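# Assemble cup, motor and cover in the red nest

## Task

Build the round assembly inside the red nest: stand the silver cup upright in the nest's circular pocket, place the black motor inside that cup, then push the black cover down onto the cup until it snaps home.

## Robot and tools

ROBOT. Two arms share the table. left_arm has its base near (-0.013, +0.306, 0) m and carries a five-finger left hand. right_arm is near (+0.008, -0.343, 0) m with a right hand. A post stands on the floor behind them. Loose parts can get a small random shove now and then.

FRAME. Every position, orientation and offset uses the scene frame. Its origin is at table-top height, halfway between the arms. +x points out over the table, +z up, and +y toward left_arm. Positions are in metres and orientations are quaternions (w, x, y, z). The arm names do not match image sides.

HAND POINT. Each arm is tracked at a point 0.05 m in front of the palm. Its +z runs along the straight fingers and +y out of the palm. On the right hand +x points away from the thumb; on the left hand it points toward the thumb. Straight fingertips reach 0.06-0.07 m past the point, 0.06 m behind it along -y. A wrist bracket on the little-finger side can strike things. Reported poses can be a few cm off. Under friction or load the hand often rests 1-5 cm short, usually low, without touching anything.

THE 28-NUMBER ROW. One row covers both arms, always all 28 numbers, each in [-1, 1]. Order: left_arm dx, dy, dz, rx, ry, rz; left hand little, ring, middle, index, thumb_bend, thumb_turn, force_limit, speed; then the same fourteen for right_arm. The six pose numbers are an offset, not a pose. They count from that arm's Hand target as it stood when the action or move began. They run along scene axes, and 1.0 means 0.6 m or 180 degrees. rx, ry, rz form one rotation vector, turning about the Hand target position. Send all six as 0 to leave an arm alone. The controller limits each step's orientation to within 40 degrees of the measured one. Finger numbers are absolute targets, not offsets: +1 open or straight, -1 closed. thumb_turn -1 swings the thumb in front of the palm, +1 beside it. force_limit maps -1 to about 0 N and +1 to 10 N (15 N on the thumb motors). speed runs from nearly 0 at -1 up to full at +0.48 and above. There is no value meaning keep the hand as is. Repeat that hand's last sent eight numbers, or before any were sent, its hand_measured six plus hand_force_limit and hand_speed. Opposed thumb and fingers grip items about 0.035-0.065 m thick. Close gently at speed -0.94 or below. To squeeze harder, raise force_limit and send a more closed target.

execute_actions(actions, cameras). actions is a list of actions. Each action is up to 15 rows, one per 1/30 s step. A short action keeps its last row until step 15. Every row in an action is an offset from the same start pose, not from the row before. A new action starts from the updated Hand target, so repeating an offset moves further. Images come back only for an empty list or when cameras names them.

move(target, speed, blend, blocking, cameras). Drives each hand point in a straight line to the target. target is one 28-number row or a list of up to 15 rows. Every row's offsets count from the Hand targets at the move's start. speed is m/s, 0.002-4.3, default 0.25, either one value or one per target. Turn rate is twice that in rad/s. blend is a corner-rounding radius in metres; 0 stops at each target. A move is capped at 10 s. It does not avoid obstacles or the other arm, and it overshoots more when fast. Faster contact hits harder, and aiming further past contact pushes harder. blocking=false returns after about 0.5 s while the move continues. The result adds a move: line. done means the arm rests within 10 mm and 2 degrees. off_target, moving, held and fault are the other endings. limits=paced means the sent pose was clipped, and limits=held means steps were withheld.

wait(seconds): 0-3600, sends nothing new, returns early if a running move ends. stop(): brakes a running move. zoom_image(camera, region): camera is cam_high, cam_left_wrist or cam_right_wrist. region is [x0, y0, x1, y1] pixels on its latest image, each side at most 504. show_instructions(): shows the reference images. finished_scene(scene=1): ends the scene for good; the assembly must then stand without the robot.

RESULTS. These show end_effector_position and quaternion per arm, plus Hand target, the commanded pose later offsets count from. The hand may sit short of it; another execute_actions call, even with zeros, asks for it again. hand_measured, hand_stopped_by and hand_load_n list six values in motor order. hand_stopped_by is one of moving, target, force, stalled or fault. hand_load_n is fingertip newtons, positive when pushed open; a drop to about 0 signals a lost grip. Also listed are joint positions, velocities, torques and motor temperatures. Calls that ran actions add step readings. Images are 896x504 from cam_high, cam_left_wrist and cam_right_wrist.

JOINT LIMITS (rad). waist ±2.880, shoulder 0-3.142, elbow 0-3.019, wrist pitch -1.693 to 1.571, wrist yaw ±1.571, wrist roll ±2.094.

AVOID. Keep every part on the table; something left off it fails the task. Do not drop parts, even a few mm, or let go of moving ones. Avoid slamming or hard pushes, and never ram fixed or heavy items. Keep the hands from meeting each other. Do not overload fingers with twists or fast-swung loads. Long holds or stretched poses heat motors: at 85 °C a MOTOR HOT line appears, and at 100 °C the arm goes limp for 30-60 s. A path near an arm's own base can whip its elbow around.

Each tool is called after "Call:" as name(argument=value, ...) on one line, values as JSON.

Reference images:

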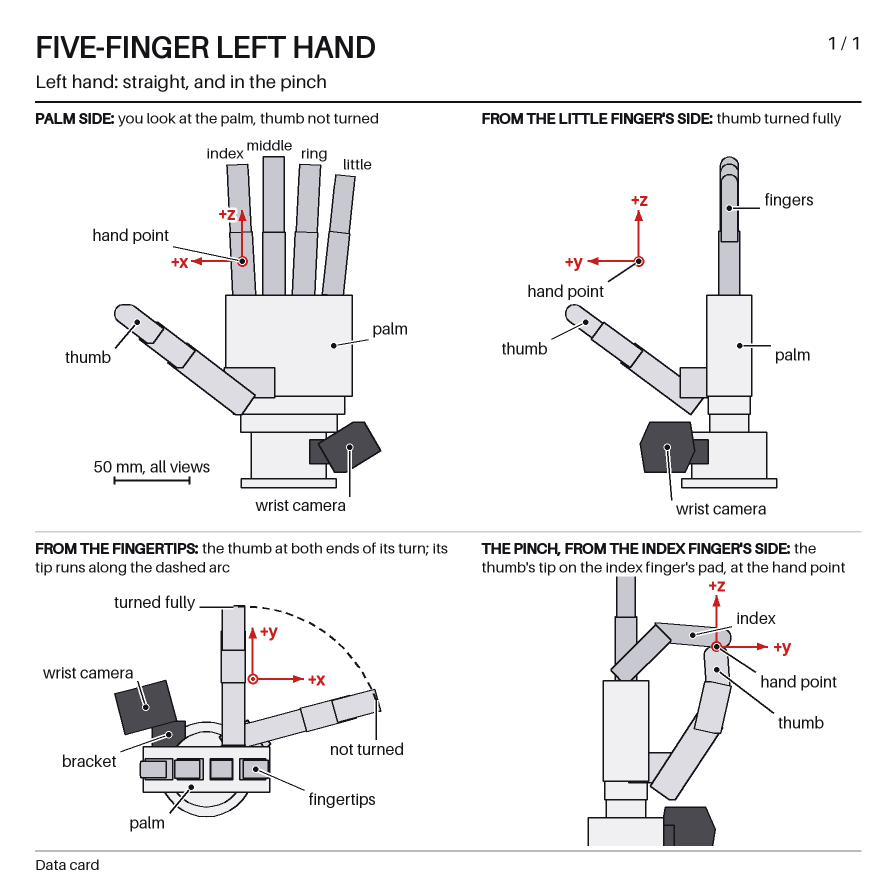

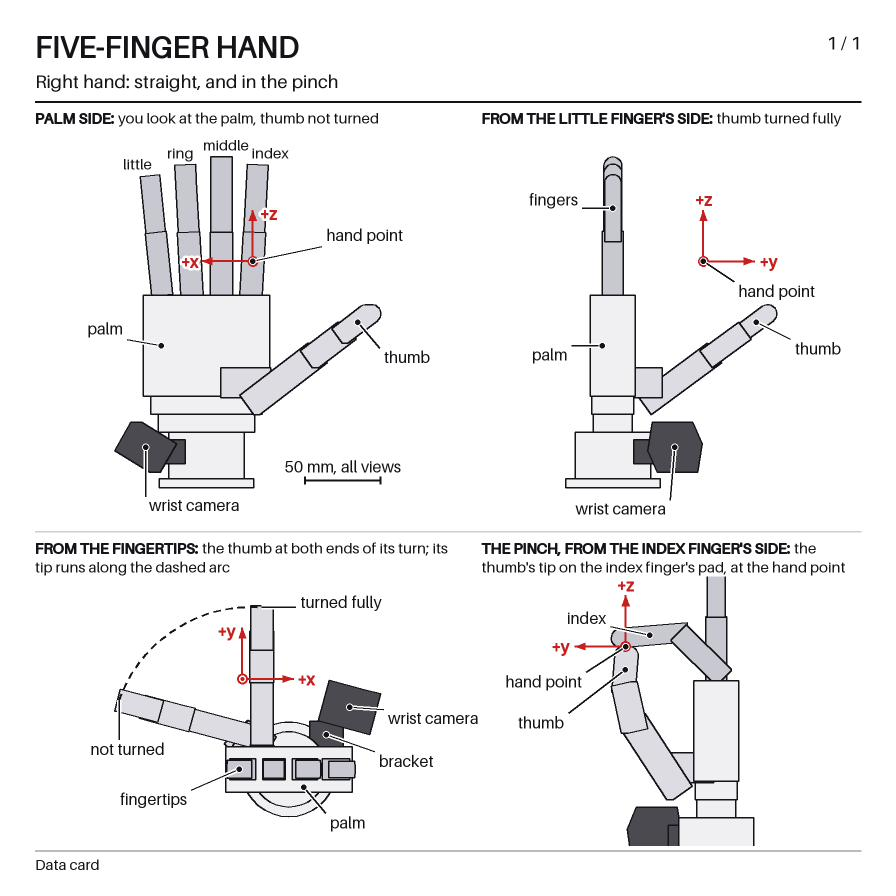

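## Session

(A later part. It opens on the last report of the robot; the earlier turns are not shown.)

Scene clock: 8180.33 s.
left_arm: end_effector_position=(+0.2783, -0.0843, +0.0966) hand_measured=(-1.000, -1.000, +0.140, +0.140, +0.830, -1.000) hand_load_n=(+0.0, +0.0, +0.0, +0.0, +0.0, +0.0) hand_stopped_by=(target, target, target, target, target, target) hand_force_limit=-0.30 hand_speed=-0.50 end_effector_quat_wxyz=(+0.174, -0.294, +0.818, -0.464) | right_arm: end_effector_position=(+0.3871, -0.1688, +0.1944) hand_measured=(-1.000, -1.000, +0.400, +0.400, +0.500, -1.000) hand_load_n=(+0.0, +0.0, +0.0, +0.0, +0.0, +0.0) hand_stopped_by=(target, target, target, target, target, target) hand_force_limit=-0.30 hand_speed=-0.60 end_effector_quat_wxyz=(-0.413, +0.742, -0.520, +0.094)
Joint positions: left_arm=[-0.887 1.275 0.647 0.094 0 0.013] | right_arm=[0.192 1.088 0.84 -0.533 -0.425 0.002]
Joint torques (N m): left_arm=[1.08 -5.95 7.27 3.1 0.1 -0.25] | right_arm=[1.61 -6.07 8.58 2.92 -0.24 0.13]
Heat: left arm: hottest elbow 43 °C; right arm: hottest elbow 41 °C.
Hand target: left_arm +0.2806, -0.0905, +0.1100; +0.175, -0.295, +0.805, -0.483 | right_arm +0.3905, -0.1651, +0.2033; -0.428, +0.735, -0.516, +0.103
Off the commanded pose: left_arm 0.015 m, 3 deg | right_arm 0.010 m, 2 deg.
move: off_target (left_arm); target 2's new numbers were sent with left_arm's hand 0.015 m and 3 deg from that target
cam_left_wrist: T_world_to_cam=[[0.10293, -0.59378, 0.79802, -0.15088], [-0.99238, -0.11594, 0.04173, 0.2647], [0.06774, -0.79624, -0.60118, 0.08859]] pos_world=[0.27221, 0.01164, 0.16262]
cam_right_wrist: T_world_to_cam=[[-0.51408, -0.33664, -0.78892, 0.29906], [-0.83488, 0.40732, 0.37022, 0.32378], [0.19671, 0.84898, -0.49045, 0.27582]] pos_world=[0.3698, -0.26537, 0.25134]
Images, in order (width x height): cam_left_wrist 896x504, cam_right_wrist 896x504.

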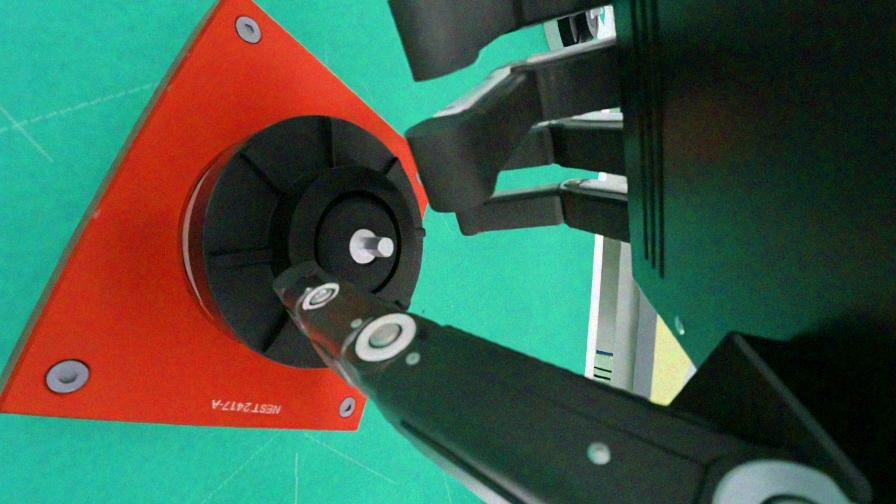

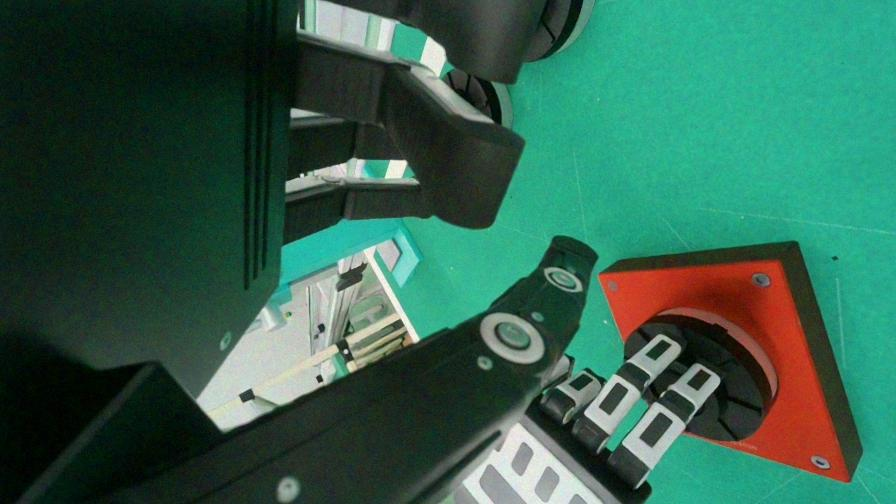

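Call:
move(target=[0,0,-0.0358,0,0,0,-1,-1,0.14,0.14,0.85,-1,-0.3,-0.5,0,0,0,0,0,0,-1,-1,0.4,0.4,0.5,-1,-0.3,-0.6], speed=0.05, cameras=["cam_right_wrist","cam_left_wrist"])

Call:
zoom_image(camera="cam_right_wrist", region=[600, 290, 790, 450])

Call:
zoom_image(camera="cam_left_wrist", region=[200, 80, 560, 340])

Scene clock: 8190.87 s.
left_arm: end_effector_position=(+0.2810, -0.0890, +0.0978) hand_measured=(-1.000, -1.000, +0.140, +0.140, +0.850, -1.000) hand_load_n=(+0.0, +0.0, +0.0, +0.0, +1.5, +0.0) hand_stopped_by=(target, target, target, target, target, target) hand_force_limit=-0.30 hand_speed=-0.50 end_effector_quat_wxyz=(+0.179, -0.289, +0.806, -0.484) | right_arm: end_effector_position=(+0.3871, -0.1688, +0.1944) hand_measured=(-1.000, -1.000, +0.400, +0.400, +0.500, -1.000) hand_load_n=(+0.0, +0.0, +0.0, +0.0, +0.0, +0.0) hand_stopped_by=(target, target, target, target, target, target) hand_force_limit=-0.30 hand_speed=-0.60 end_effector_quat_wxyz=(-0.413, +0.742, -0.520, +0.094)
Joint positions: left_arm=[-0.887 1.285 0.625 0.174 0.005 0.012] | right_arm=[0.192 1.088 0.84 -0.533 -0.425 0.002]
Joint torques (N m): left_arm=[0.91 -3.25 6.61 3.07 0.01 -0.24] | right_arm=[1.55 -5.89 8.55 2.91 -0.23 0.13]
Heat: left arm: hottest elbow 42 °C; right arm: hottest elbow 40 °C.
Hand target: left_arm +0.2806, -0.0905, +0.0885; +0.175, -0.295, +0.805, -0.483 | right_arm +0.3905, -0.1651, +0.2033; -0.428, +0.735, -0.516, +0.103
Off the commanded pose: left_arm 0.009 m, 1 deg | right_arm 0.010 m, 2 deg.
move: done
cam_left_wrist: T_world_to_cam=[[0.07749, -0.56175, 0.82367, -0.1475], [-0.99361, -0.11153, 0.01741, 0.26995], [0.08209, -0.81975, -0.56681, 0.07582]] pos_world=[0.27343, 0.00941, 0.15977]
cam_right_wrist: T_world_to_cam=[[-0.51408, -0.33664, -0.78892, 0.29906], [-0.83488, 0.40732, 0.37022, 0.32378], [0.19671, 0.84898, -0.49045, 0.27582]] pos_world=[0.3698, -0.26537, 0.25134]
Images, in order (width x height): cam_left_wrist 896x504, cam_right_wrist 896x504.

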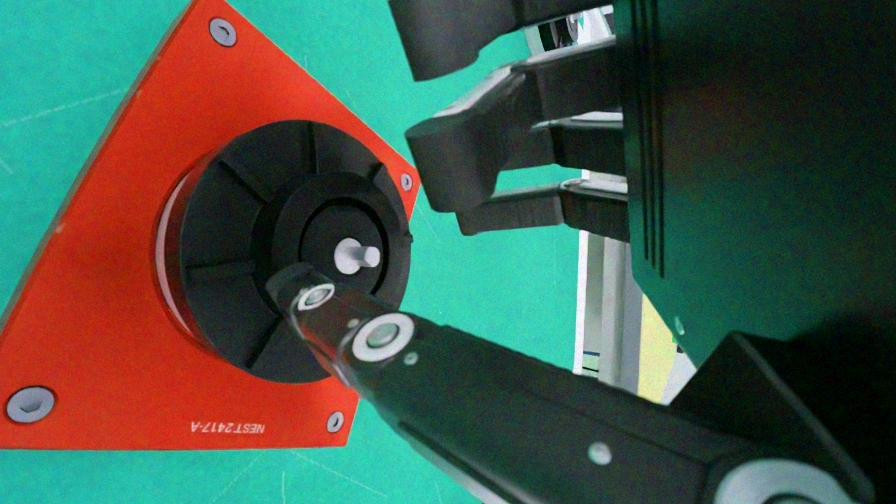

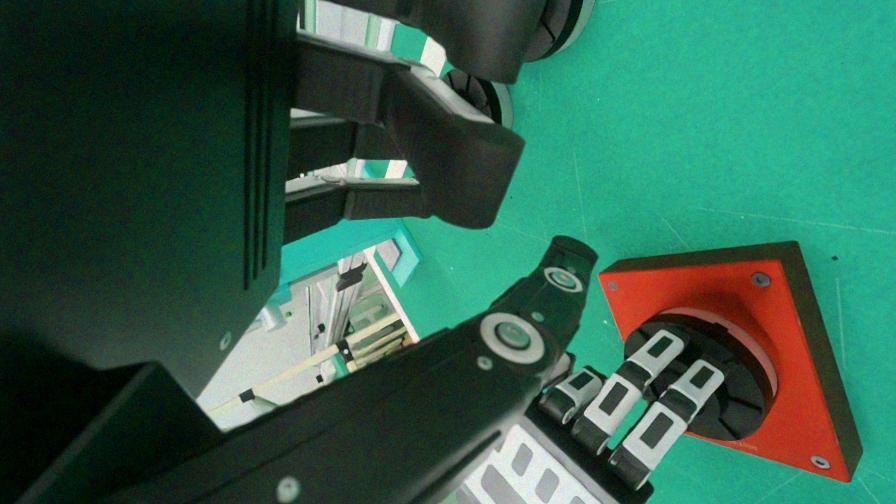

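Scaled by 2.653 from the camera's image (finer frame: 1280x720).

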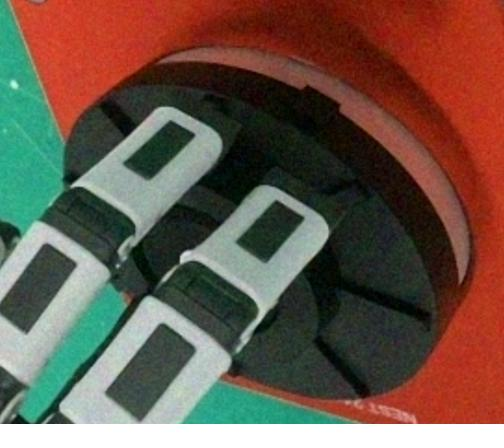

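Scaled by 1.400 from the camera's image (finer frame: 1280x720).

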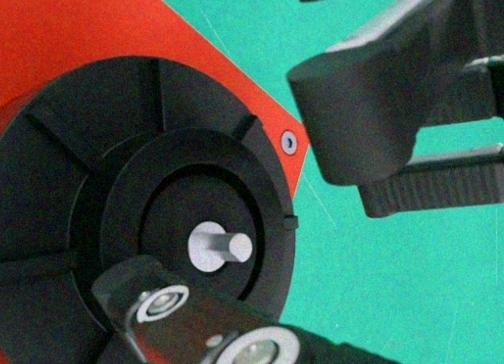

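Call:
move(target=[[0,0,0.03,0,0,0,-1,-1,0.14,0.14,0.95,-1,-0.3,-0.5,0,0,0,0,0,0,-1,-1,0.4,0.4,0.5,-1,-0.3,-0.6],[-0.004,0.0053,0.03,0,0,0,-1,-1,0.14,0.14,0.95,-1,-0.3,-0.5,0,0,0,0,0,0,-1,-1,0.4,0.4,0.5,-1,-0.3,-0.6],[-0.004,0.0053,-0.002,0,0,0,-1,-1,0.14,0.14,0.95,-1,-0.3,-0.5,0,0,0,0,0,0,-1,-1,0.4,0.4,0.5,-1,-0.3,-0.6]], speed=0.05, blend=[0.003,0.003,0], cameras=["cam_right_wrist","cam_left_wrist"])

Call:
zoom_image(camera="cam_right_wrist", region=[600, 290, 790, 450])

Call:
zoom_image(camera="cam_left_wrist", region=[200, 80, 560, 340])

Scene clock: 8223.07 s.
left_arm: end_effector_position=(+0.2756, -0.0828, +0.0852) hand_measured=(-1.000, -1.000, +0.140, +0.140, +0.950, -1.000) hand_load_n=(+0.0, +0.0, +0.0, +0.0, +0.0, +0.0) hand_stopped_by=(target, target, target, target, target, target) hand_force_limit=-0.30 hand_speed=-0.50 end_effector_quat_wxyz=(+0.175, -0.292, +0.812, -0.475) | right_arm: end_effector_position=(+0.3871, -0.1688, +0.1944) hand_measured=(-1.000, -1.000, +0.400, +0.400, +0.500, -1.000) hand_load_n=(+0.0, +0.0, -0.5, +0.0, +0.0, +0.0) hand_stopped_by=(target, target, target, target, target, target) hand_force_limit=-0.30 hand_speed=-0.60 end_effector_quat_wxyz=(-0.413, +0.742, -0.520, +0.094)
Joint positions: left_arm=[-0.887 1.291 0.605 0.175 0.005 0.01] | right_arm=[0.192 1.088 0.84 -0.533 -0.425 0.002]
Joint torques (N m): left_arm=[0.91 -4.19 7.09 3.11 0.05 -0.22] | right_arm=[1.61 -6.01 8.57 2.92 -0.23 0.13]
Heat: left arm: hottest elbow 41 °C; right arm: hottest elbow 40 °C.
Hand target: left_arm +0.2782, -0.0873, +0.0873; +0.175, -0.295, +0.805, -0.483 | right_arm +0.3905, -0.1651, +0.2033; -0.428, +0.735, -0.516, +0.103
Off the commanded pose: left_arm 0.006 m, 1 deg | right_arm 0.010 m, 2 deg.
move: done; blend cut to 0 m at target 1, 0.002 m at target 2
cam_left_wrist: T_world_to_cam=[[0.09174, -0.57635, 0.81204, -0.13733], [-0.99311, -0.1127, 0.03221, 0.2639], [0.07295, -0.8094, -0.58271, 0.07898]] pos_world=[0.26892, 0.01452, 0.14904]
cam_right_wrist: T_world_to_cam=[[-0.51408, -0.33664, -0.78892, 0.29906], [-0.83488, 0.40732, 0.37022, 0.32378], [0.19671, 0.84898, -0.49045, 0.27582]] pos_world=[0.3698, -0.26537, 0.25134]
Images, in order (width x height): cam_left_wrist 896x504, cam_right_wrist 896x504.

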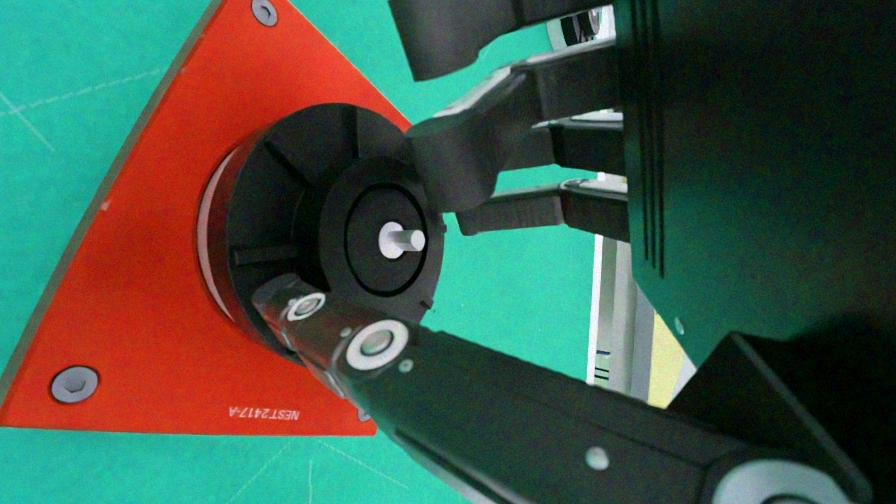

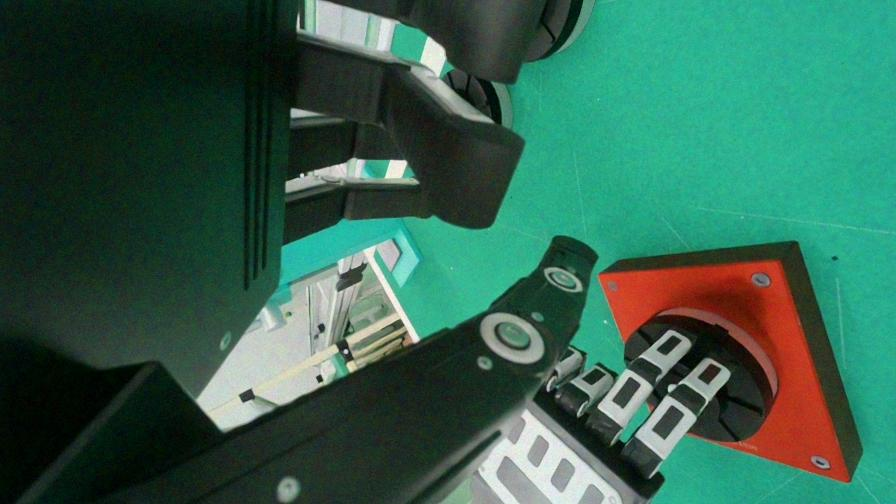

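Scaled by 2.653 from the camera's image (finer frame: 1280x720).

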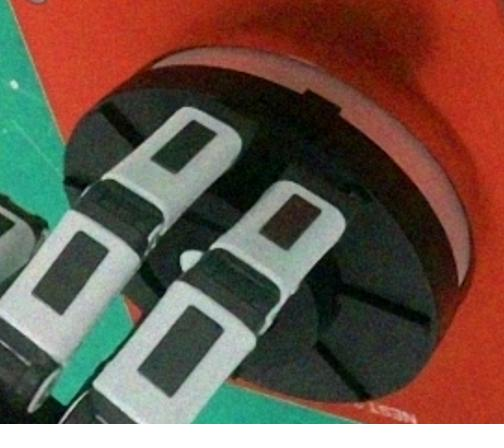

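Scaled by 1.400 from the camera's image (finer frame: 1280x720).

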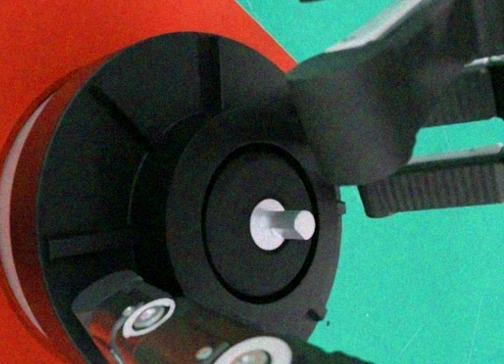

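Call:
move(target=[[0,0,-0.006,0,0,0,-1,-1,0.14,0.14,0.95,-1,-0.3,-0.5,0,0,0,0,0,0,-1,-1,0.4,0.4,0.5,-1,-0.3,-0.6],[0,0,-0.006,0,0,0,-1,-1,-0.05,-0.05,0.65,-1,-0.5,-0.85,0,0,0,0,0,0,-1,-1,0.4,0.4,0.5,-1,-0.3,-0.6]], speed=0.05, cameras=["cam_right_wrist","cam_left_wrist"])

Call:
zoom_image(camera="cam_right_wrist", region=[600, 290, 790, 450])

Call:
zoom_image(camera="cam_left_wrist", region=[200, 80, 560, 340])

Scene clock: 8239.23 s.
left_arm: end_effector_position=(+0.2773, -0.0847, +0.0855) hand_measured=(-1.000, -1.000, -0.010, -0.050, +0.868, -1.000) hand_load_n=(+0.0, +0.0, +3.0, +0.5, +4.0, +0.5) hand_stopped_by=(target, target, force, target, force, target) hand_force_limit=-0.50 hand_speed=-0.85 end_effector_quat_wxyz=(+0.176, -0.291, +0.810, -0.478) | right_arm: end_effector_position=(+0.3871, -0.1688, +0.1944) hand_measured=(-1.000, -1.000, +0.400, +0.400, +0.500, -1.000) hand_load_n=(+0.0, +0.0, +0.0, +0.0, +0.0, -0.5) hand_stopped_by=(target, target, target, target, target, target) hand_force_limit=-0.30 hand_speed=-0.60 end_effector_quat_wxyz=(-0.413, +0.742, -0.520, +0.094)
Joint positions: left_arm=[-0.887 1.297 0.605 0.19 0.005 0.01] | right_arm=[0.192 1.088 0.84 -0.533 -0.425 0.002]
Joint torques (N m): left_arm=[0.97 -4.13 6.68 3 0.02 -0.21] | right_arm=[1.61 -6.01 8.58 2.95 -0.24 0.13]
Heat: left arm: hottest elbow 42 °C; right arm: hottest elbow 40 °C.
Hand target: left_arm +0.2782, -0.0873, +0.0837; +0.175, -0.295, +0.805, -0.483 | right_arm +0.3905, -0.1651, +0.2033; -0.428, +0.735, -0.516, +0.103
Off the commanded pose: left_arm 0.003 m, 1 deg | right_arm 0.010 m, 2 deg.
move: done
cam_left_wrist: T_world_to_cam=[[0.08692, -0.57059, 0.81662, -0.13745], [-0.99328, -0.1125, 0.02712, 0.26584], [0.0764, -0.81349, -0.57654, 0.07564]] pos_world=[0.27022, 0.01302, 0.14865]
cam_right_wrist: T_world_to_cam=[[-0.51408, -0.33664, -0.78892, 0.29906], [-0.83488, 0.40732, 0.37022, 0.32378], [0.19671, 0.84898, -0.49045, 0.27582]] pos_world=[0.3698, -0.26537, 0.25134]
Images, in order (width x height): cam_left_wrist 896x504, cam_right_wrist 896x504.

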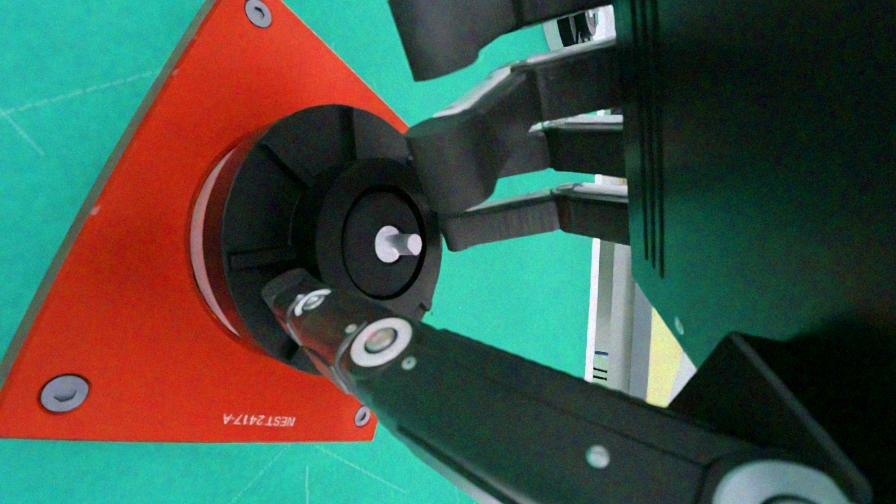

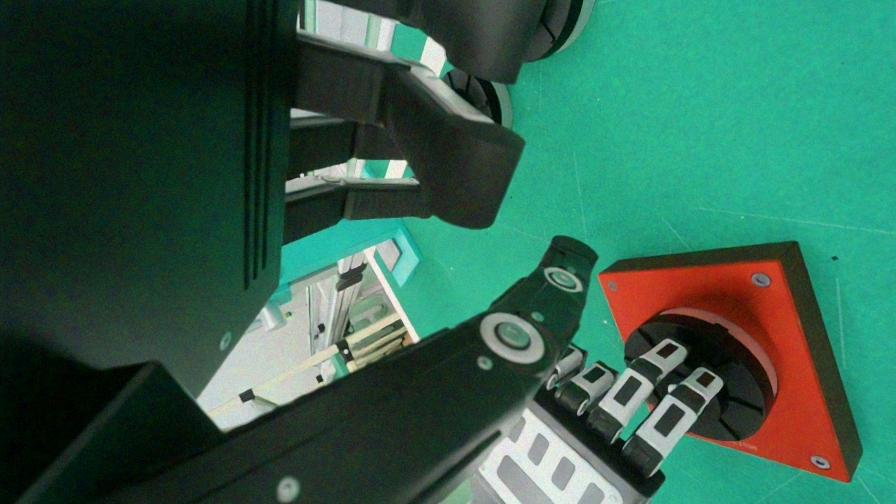

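Scaled by 2.653 from the camera's image (finer frame: 1280x720).

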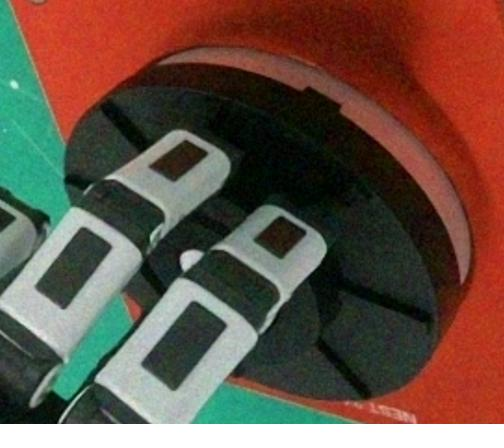

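Scaled by 1.400 from the camera's image (finer frame: 1280x720).

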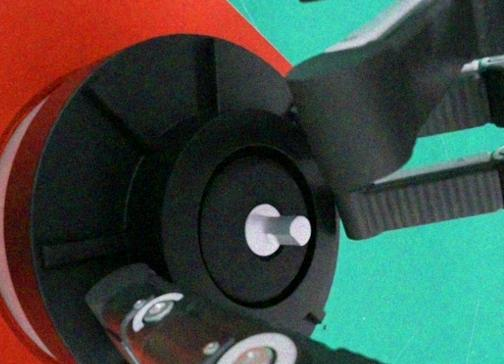

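Call:
move(target=[[0,0,0,0,0,0,-1,-1,-0.3,-0.3,0.5,-1,-0.1,-0.85,0,0,0,0,0,0,-1,-1,0.4,0.4,0.5,-1,-0.3,-0.6],[0,0,0.02,0,0,0,-1,-1,-0.3,-0.3,0.5,-1,-0.1,-0.85,0,0,0,0,0,0,-1,-1,0.4,0.4,0.5,-1,-0.3,-0.6]], speed=0.03, cameras=["cam_right_wrist","cam_left_wrist"])

Call:
zoom_image(camera="cam_right_wrist", region=[600, 290, 790, 450])

Call:
zoom_image(camera="cam_left_wrist", region=[200, 80, 560, 340])

Scene clock: 8251.20 s.
left_arm: end_effector_position=(+0.2768, -0.0842, +0.0860) hand_measured=(-1.000, -1.000, -0.034, -0.300, +0.860, -1.000) hand_load_n=(+0.0, +0.0, +6.0, +0.0, +8.0, +2.0) hand_stopped_by=(target, target, force, target, force, target) hand_force_limit=-0.10 hand_speed=-0.85 end_effector_quat_wxyz=(+0.176, -0.291, +0.810, -0.478) | right_arm: end_effector_position=(+0.3871, -0.1688, +0.1944) hand_measured=(-1.000, -1.000, +0.400, +0.400, +0.500, -1.000) hand_load_n=(+0.0, +0.0, +0.0, +0.0, +0.0, +0.0) hand_stopped_by=(target, target, target, target, target, target) hand_force_limit=-0.30 hand_speed=-0.60 end_effector_quat_wxyz=(-0.413, +0.742, -0.520, +0.094)
Joint positions: left_arm=[-0.887 1.294 0.605 0.186 0.005 0.01] | right_arm=[0.192 1.088 0.84 -0.533 -0.425 0.002]
Joint torques (N m): left_arm=[1.08 -5.95 7.86 1.58 0.02 -0.19] | right_arm=[1.61 -5.95 8.57 2.92 -0.23 0.13]
Heat: left arm: hottest elbow 42 °C; right arm: hottest elbow 40 °C.
Hand target: left_arm +0.2782, -0.0873, +0.0957; +0.175, -0.295, +0.805, -0.483 | right_arm +0.3905, -0.1651, +0.2033; -0.428, +0.735, -0.516, +0.103
Off the commanded pose: left_arm 0.010 m, 1 deg | right_arm 0.010 m, 2 deg.
move: done
cam_left_wrist: T_world_to_cam=[[0.08773, -0.57162, 0.81582, -0.1377], [-0.99326, -0.1125, 0.02798, 0.26535], [0.07579, -0.81277, -0.57763, 0.07674]] pos_world=[0.26982, 0.01352, 0.14924]
cam_right_wrist: T_world_to_cam=[[-0.51408, -0.33664, -0.78892, 0.29906], [-0.83488, 0.40732, 0.37022, 0.32378], [0.19671, 0.84898, -0.49045, 0.27582]] pos_world=[0.3698, -0.26537, 0.25134]
Images, in order (width x height): cam_left_wrist 896x504, cam_right_wrist 896x504.

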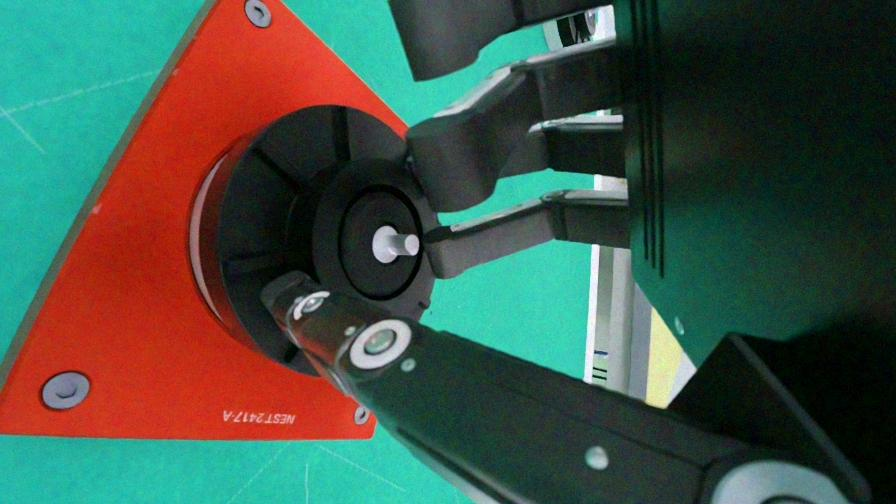

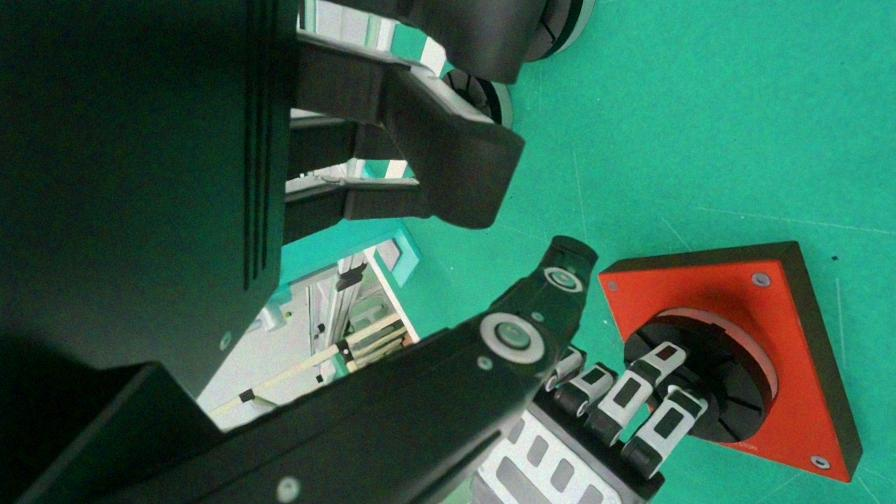

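Scaled by 2.653 from the camera's image (finer frame: 1280x720).

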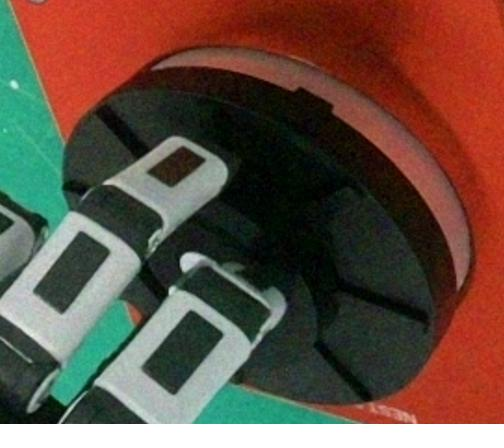

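Scaled by 1.400 from the camera's image (finer frame: 1280x720).

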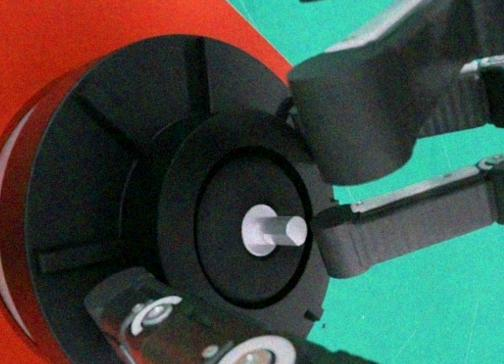

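Call:
move(target=[0,0,0.035,0,0,0,-1,-1,-0.3,-0.3,0.5,-1,-0.1,-0.85,0,0,0,0,0,0,-1,-1,0.4,0.4,0.5,-1,-0.3,-0.6], speed=0.03, cameras=["cam_right_wrist","cam_left_wrist"])

Call:
zoom_image(camera="cam_right_wrist", region=[600, 290, 790, 450])

Call:
zoom_image(camera="cam_left_wrist", region=[200, 80, 560, 340])

Scene clock: 8262.10 s.
left_arm: end_effector_position=(+0.2715, -0.0774, +0.0972) hand_measured=(-1.000, -1.000, -0.034, -0.300, +0.858, -1.000) hand_load_n=(+0.0, +0.0, +2.5, +0.0, +0.0, +0.0) hand_stopped_by=(target, target, force, target, force, target) hand_force_limit=-0.10 hand_speed=-0.85 end_effector_quat_wxyz=(+0.174, -0.293, +0.813, -0.471) | right_arm: end_effector_position=(+0.3871, -0.1688, +0.1944) hand_measured=(-1.000, -1.000, +0.400, +0.400, +0.500, -1.000) hand_load_n=(+0.0, +0.0, +0.0, +0.0, +0.0, +0.0) hand_stopped_by=(target, target, target, target, target, target) hand_force_limit=-0.30 hand_speed=-0.60 end_effector_quat_wxyz=(-0.413, +0.742, -0.520, +0.094)
Joint positions: left_arm=[-0.887 1.245 0.612 0.115 0.003 0.01] | right_arm=[0.192 1.088 0.84 -0.533 -0.425 0.002]
Joint torques (N m): left_arm=[0.97 -5.3 9.69 1.26 0.03 -0.19] | right_arm=[1.67 -6.01 8.58 2.91 -0.24 0.13]
Heat: left arm: hottest elbow 42 °C; right arm: hottest elbow 40 °C.
Hand target: left_arm +0.2782, -0.0873, +0.1167; +0.175, -0.295, +0.805, -0.483 | right_arm +0.3905, -0.1651, +0.2033; -0.428, +0.735, -0.516, +0.103
Off the commanded pose: left_arm 0.023 m, 2 deg | right_arm 0.010 m, 2 deg.
move: off_target (left_arm)
cam_left_wrist: T_world_to_cam=[[0.09605, -0.58136, 0.80796, -0.14474], [-0.99281, -0.11419, 0.03586, 0.25943], [0.07141, -0.80559, -0.58815, 0.0918]] pos_world=[0.26491, 0.01943, 0.16163]
cam_right_wrist: T_world_to_cam=[[-0.51408, -0.33664, -0.78892, 0.29906], [-0.83488, 0.40732, 0.37022, 0.32378], [0.19671, 0.84898, -0.49045, 0.27582]] pos_world=[0.3698, -0.26537, 0.25134]
Images, in order (width x height): cam_left_wrist 896x504, cam_right_wrist 896x504.

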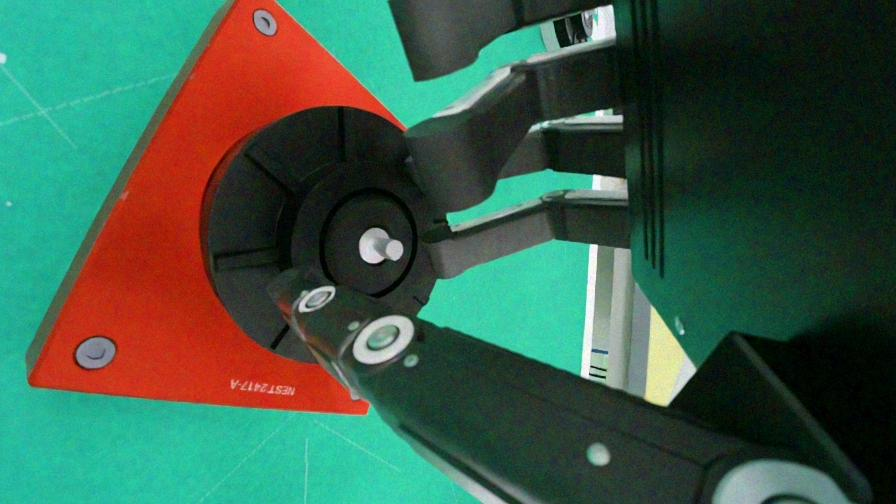

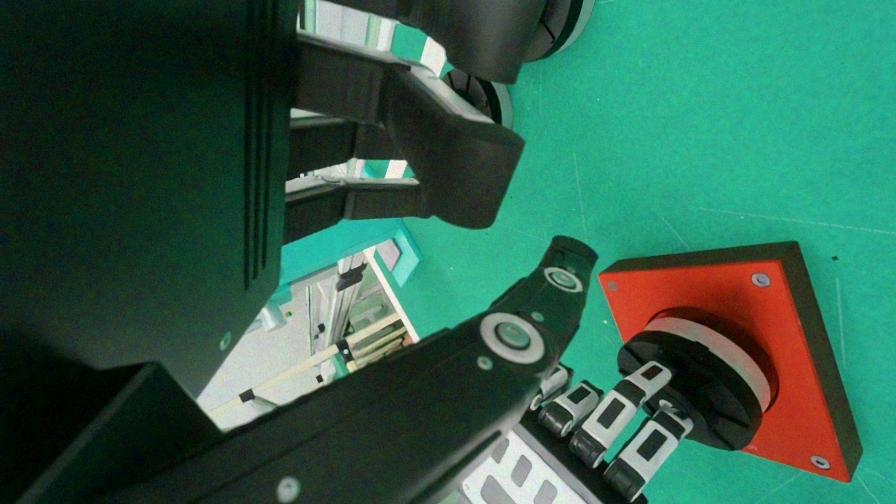

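Scaled by 2.653 from the camera's image (finer frame: 1280x720).

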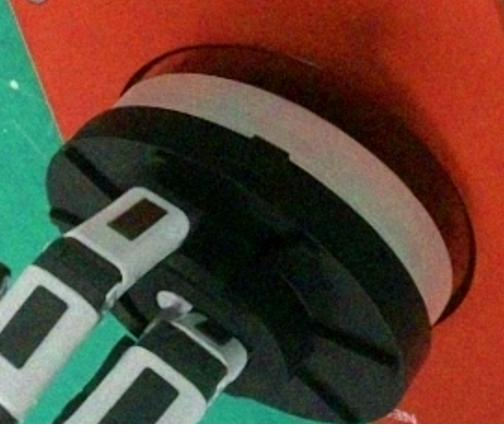

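Scaled by 1.400 from the camera's image (finer frame: 1280x720).

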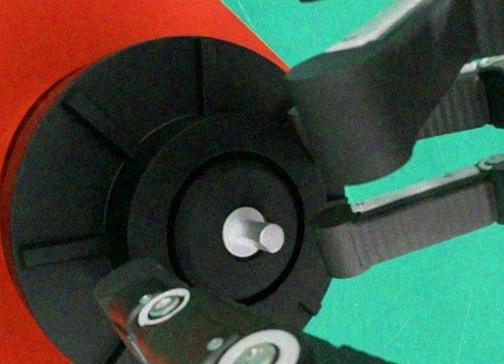

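Call:
move(target=[0,0,-0.06,0,0,0,-1,-1,-0.3,-0.3,0.5,-1,-0.1,-0.85,0,0,0,0,0,0,-1,-1,0.4,0.4,0.5,-1,-0.3,-0.6], speed=0.03, cameras=["cam_right_wrist","cam_left_wrist"])

Call:
zoom_image(camera="cam_right_wrist", region=[600, 290, 790, 450])

Call:
zoom_image(camera="cam_left_wrist", region=[200, 80, 560, 340])

Scene clock: 8275.97 s.
left_arm: end_effector_position=(+0.2763, -0.0840, +0.0905) hand_measured=(-1.000, -1.000, -0.036, -0.300, +0.858, -1.000) hand_load_n=(+0.0, +0.0, -1.5, +0.0, +5.0, +0.0) hand_stopped_by=(target, target, force, target, force, target) hand_force_limit=-0.10 hand_speed=-0.85 end_effector_quat_wxyz=(+0.178, -0.290, +0.806, -0.484) | right_arm: end_effector_position=(+0.3871, -0.1688, +0.1944) hand_measured=(-1.000, -1.000, +0.400, +0.400, +0.500, -1.000) hand_load_n=(+0.5, +0.0, +0.0, +0.0, +0.0, +0.0) hand_stopped_by=(target, target, target, target, target, target) hand_force_limit=-0.30 hand_speed=-0.60 end_effector_quat_wxyz=(-0.413, +0.742, -0.520, +0.094)
Joint positions: left_arm=[-0.887 1.282 0.599 0.195 0.006 0.01] | right_arm=[0.192 1.088 0.84 -0.533 -0.425 0.002]
Joint torques (N m): left_arm=[1.03 -2.26 6.76 3.18 0 -0.19] | right_arm=[1.55 -6.01 8.58 2.91 -0.24 0.14]
Heat: left arm: hottest elbow 43 °C; right arm: hottest elbow 40 °C.
Hand target: left_arm +0.2782, -0.0873, +0.0807; +0.175, -0.295, +0.805, -0.483 | right_arm +0.3905, -0.1651, +0.2033; -0.428, +0.735, -0.516, +0.103
Off the commanded pose: left_arm 0.011 m, 1 deg | right_arm 0.010 m, 2 deg.
move: off_target (left_arm)
cam_left_wrist: T_world_to_cam=[[0.0793, -0.56171, 0.82352, -0.13872], [-0.99363, -0.1109, 0.02003, 0.26567], [0.08007, -0.81986, -0.56693, 0.0768]] pos_world=[0.26883, 0.0145, 0.15246]
cam_right_wrist: T_world_to_cam=[[-0.51408, -0.33664, -0.78892, 0.29906], [-0.83488, 0.40732, 0.37022, 0.32378], [0.19671, 0.84898, -0.49045, 0.27582]] pos_world=[0.3698, -0.26537, 0.25134]
Images, in order (width x height): cam_left_wrist 896x504, cam_right_wrist 896x504.

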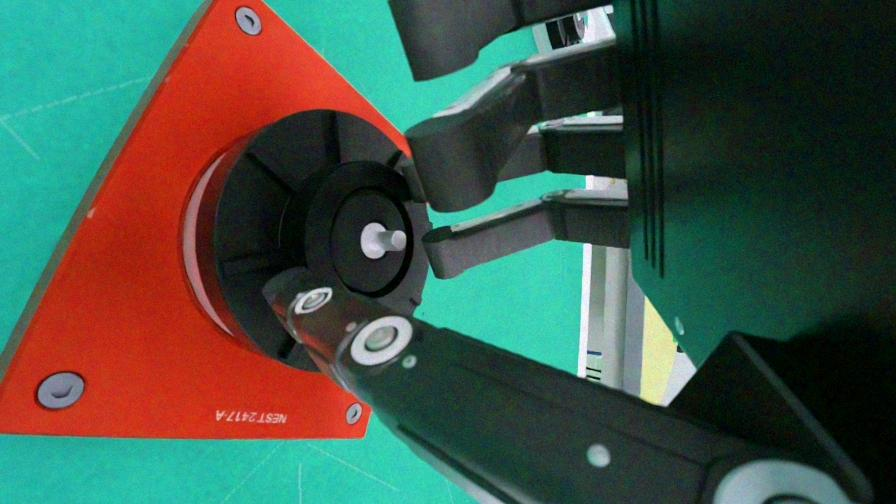

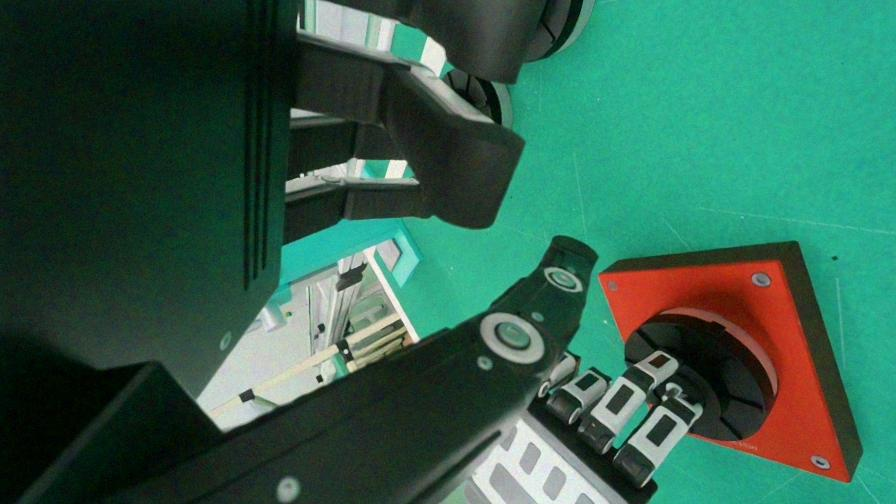

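Scaled by 2.653 from the camera's image (finer frame: 1280x720).

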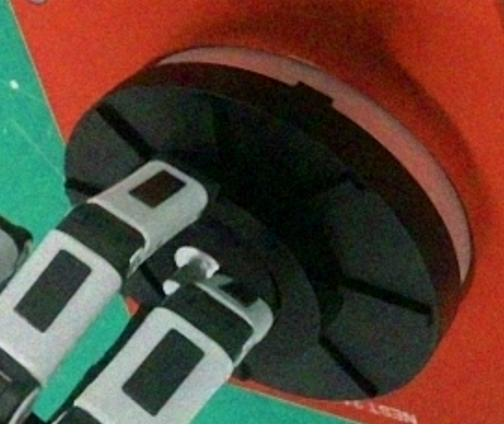

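Scaled by 1.400 from the camera's image (finer frame: 1280x720).

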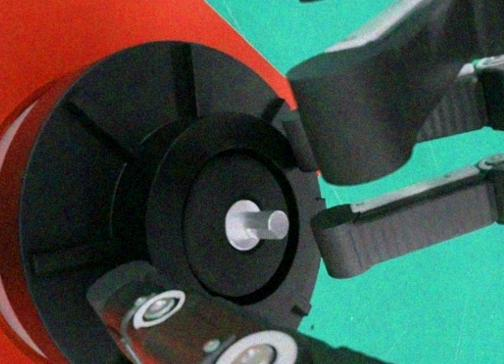

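Call:
move(target=[[0,0,0.01,0,0,0,-1,-1,-0.3,-0.3,1,-1,-0.1,-0.5,0,0,0,0,0,0,-1,-1,0.4,0.4,0.5,-1,-0.3,-0.6],[0,0,0.02,0,0,0,-1,-1,0.3,0.3,1,-1,-0.1,-0.5,0,0,0,0,0,0,-1,-1,0.4,0.4,0.5,-1,-0.3,-0.6],[0,0,0.25,0,0,0,-1,-1,0.3,0.3,1,-1,-0.1,-0.5,0,0,0,0,0,0,-1,-1,0.4,0.4,0.5,-1,-0.3,-0.6]], speed=[0.03,0.03,0.08], cameras=["cam_high","cam_right_wrist","cam_left_wrist"])

Call:
zoom_image(camera="cam_right_wrist", region=[600, 260, 840, 460])

Call:
zoom_image(camera="cam_left_wrist", region=[100, 80, 460, 340])

Scene clock: 8294.23 s.
left_arm: end_effector_position=(+0.2696, -0.0757, +0.1971) hand_measured=(-1.000, -1.000, +0.300, +0.300, +1.000, -1.000) hand_load_n=(+0.5, +0.5, +0.0, +0.0, +0.0, +0.0) hand_stopped_by=(target, target, target, target, target, target) hand_force_limit=-0.10 hand_speed=-0.50 end_effector_quat_wxyz=(+0.169, -0.295, +0.820, -0.460) | right_arm: end_effector_position=(+0.3871, -0.1688, +0.1944) hand_measured=(-1.000, -1.000, +0.400, +0.400, +0.500, -1.000) hand_load_n=(+0.0, +0.0, -0.5, +0.0, +0.0, +0.0) hand_stopped_by=(target, target, target, target, target, target) hand_force_limit=-0.30 hand_speed=-0.60 end_effector_quat_wxyz=(-0.413, +0.742, -0.520, +0.094)
Joint positions: left_arm=[-0.887 1.096 0.809 -0.259 0.005 0.01] | right_arm=[0.192 1.088 0.84 -0.533 -0.425 0.002]
Joint torques (N m): left_arm=[0.91 -4.72 12.19 1.72 0.06 -0.21] | right_arm=[1.61 -5.89 8.58 2.91 -0.24 0.13]
Heat: left arm: hottest elbow 43 °C; right arm: hottest elbow 40 °C.
Hand target: left_arm +0.2782, -0.0873, +0.2307; +0.175, -0.295, +0.805, -0.483 | right_arm +0.3905, -0.1651, +0.2033; -0.428, +0.735, -0.516, +0.103
Off the commanded pose: left_arm 0.037 m, 3 deg | right_arm 0.010 m, 2 deg.
move: off_target (left_arm)
cam_left_wrist: T_world_to_cam=[[0.11009, -0.59791, 0.79397, -0.22661], [-0.99215, -0.11383, 0.05185, 0.25091], [0.05937, -0.79344, -0.60575, 0.15978]] pos_world=[0.2644, 0.01984, 0.2637]
cam_right_wrist: T_world_to_cam=[[-0.51408, -0.33664, -0.78892, 0.29906], [-0.83488, 0.40732, 0.37022, 0.32378], [0.19671, 0.84898, -0.49045, 0.27582]] pos_world=[0.3698, -0.26537, 0.25134]

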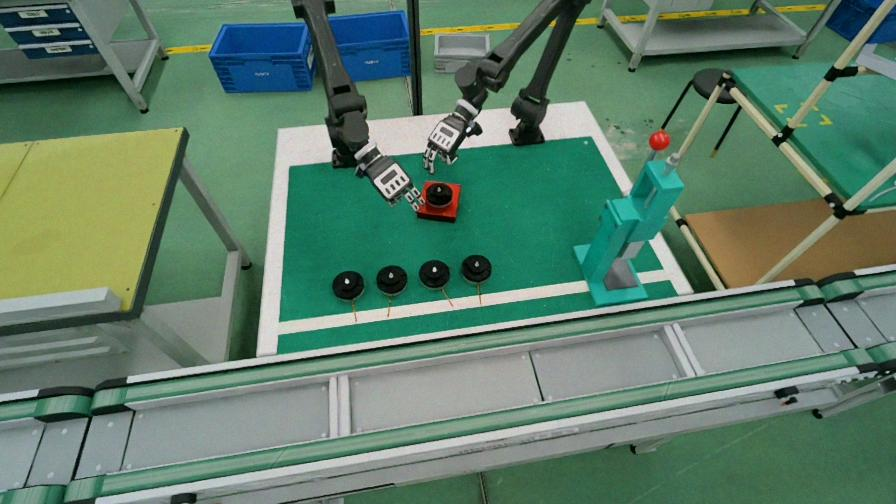

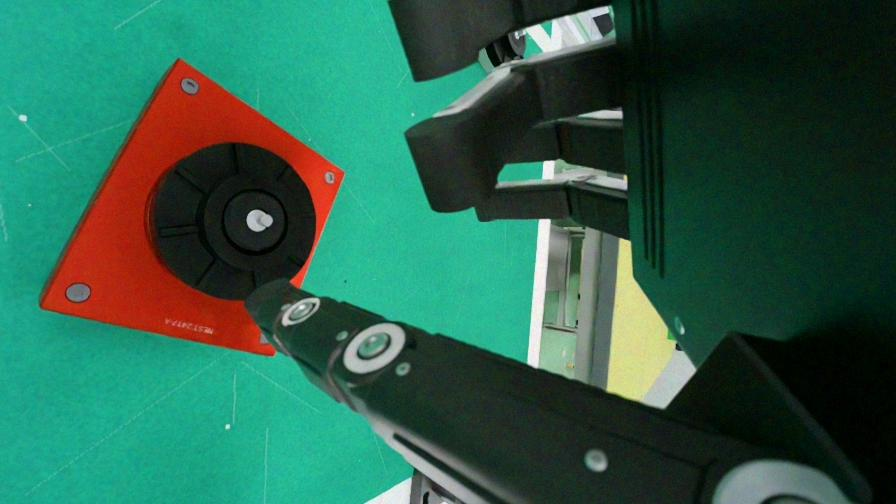

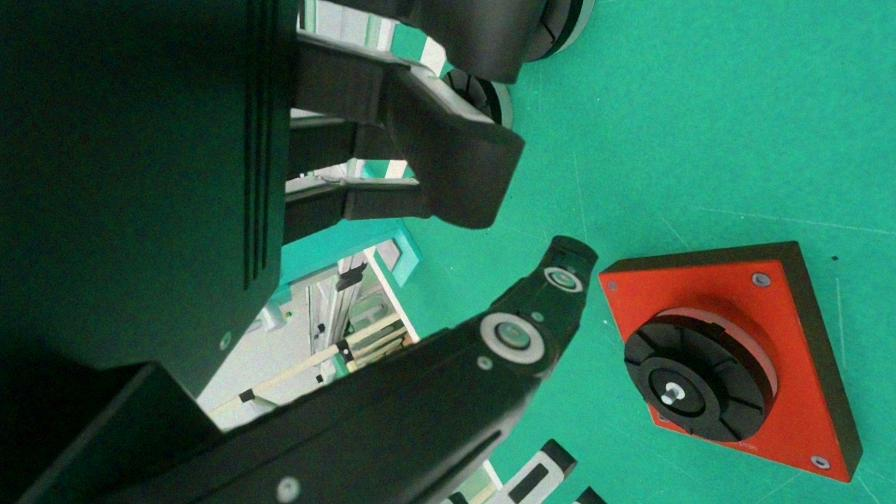

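Scaled by 2.100 from the camera's image (finer frame: 1280x720).

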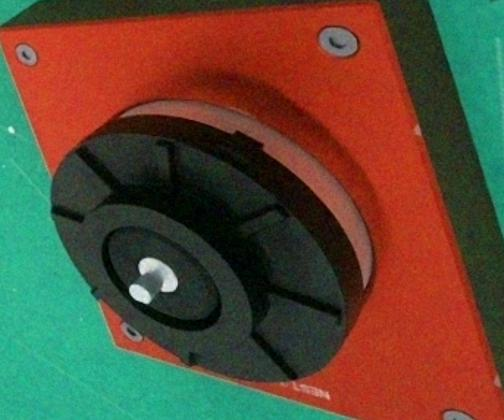

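Scaled by 1.400 from the camera's image (finer frame: 1280x720).

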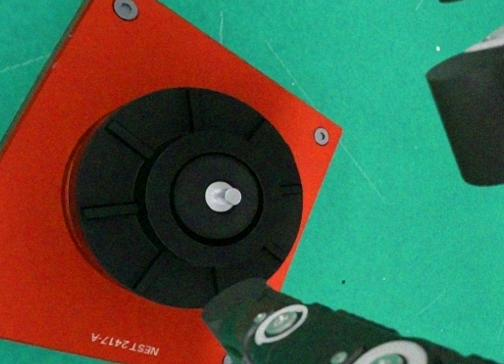

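Call:
zoom_image(camera="cam_right_wrist", region=[690, 300, 790, 390])

Call:
zoom_image(camera="cam_right_wrist", region=[515, 0, 605, 75])

Scaled by 5.040 from the camera's image (finer frame: 1280x720).

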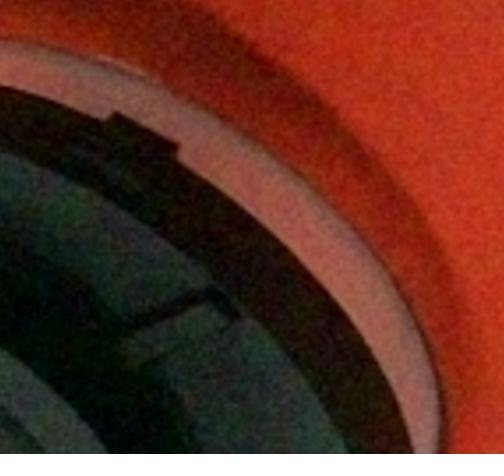

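Scaled by 5.600 from the camera's image (finer frame: 1280x720).

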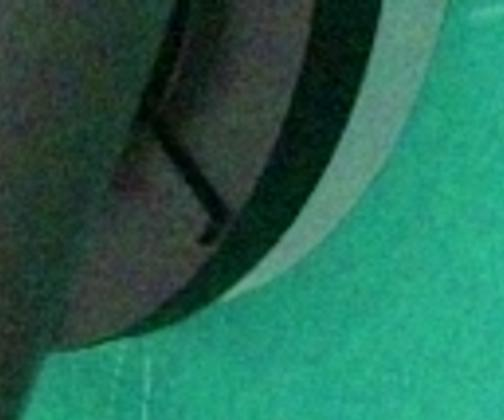

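Call:
finished_scene()

The scene is finished: the task was done.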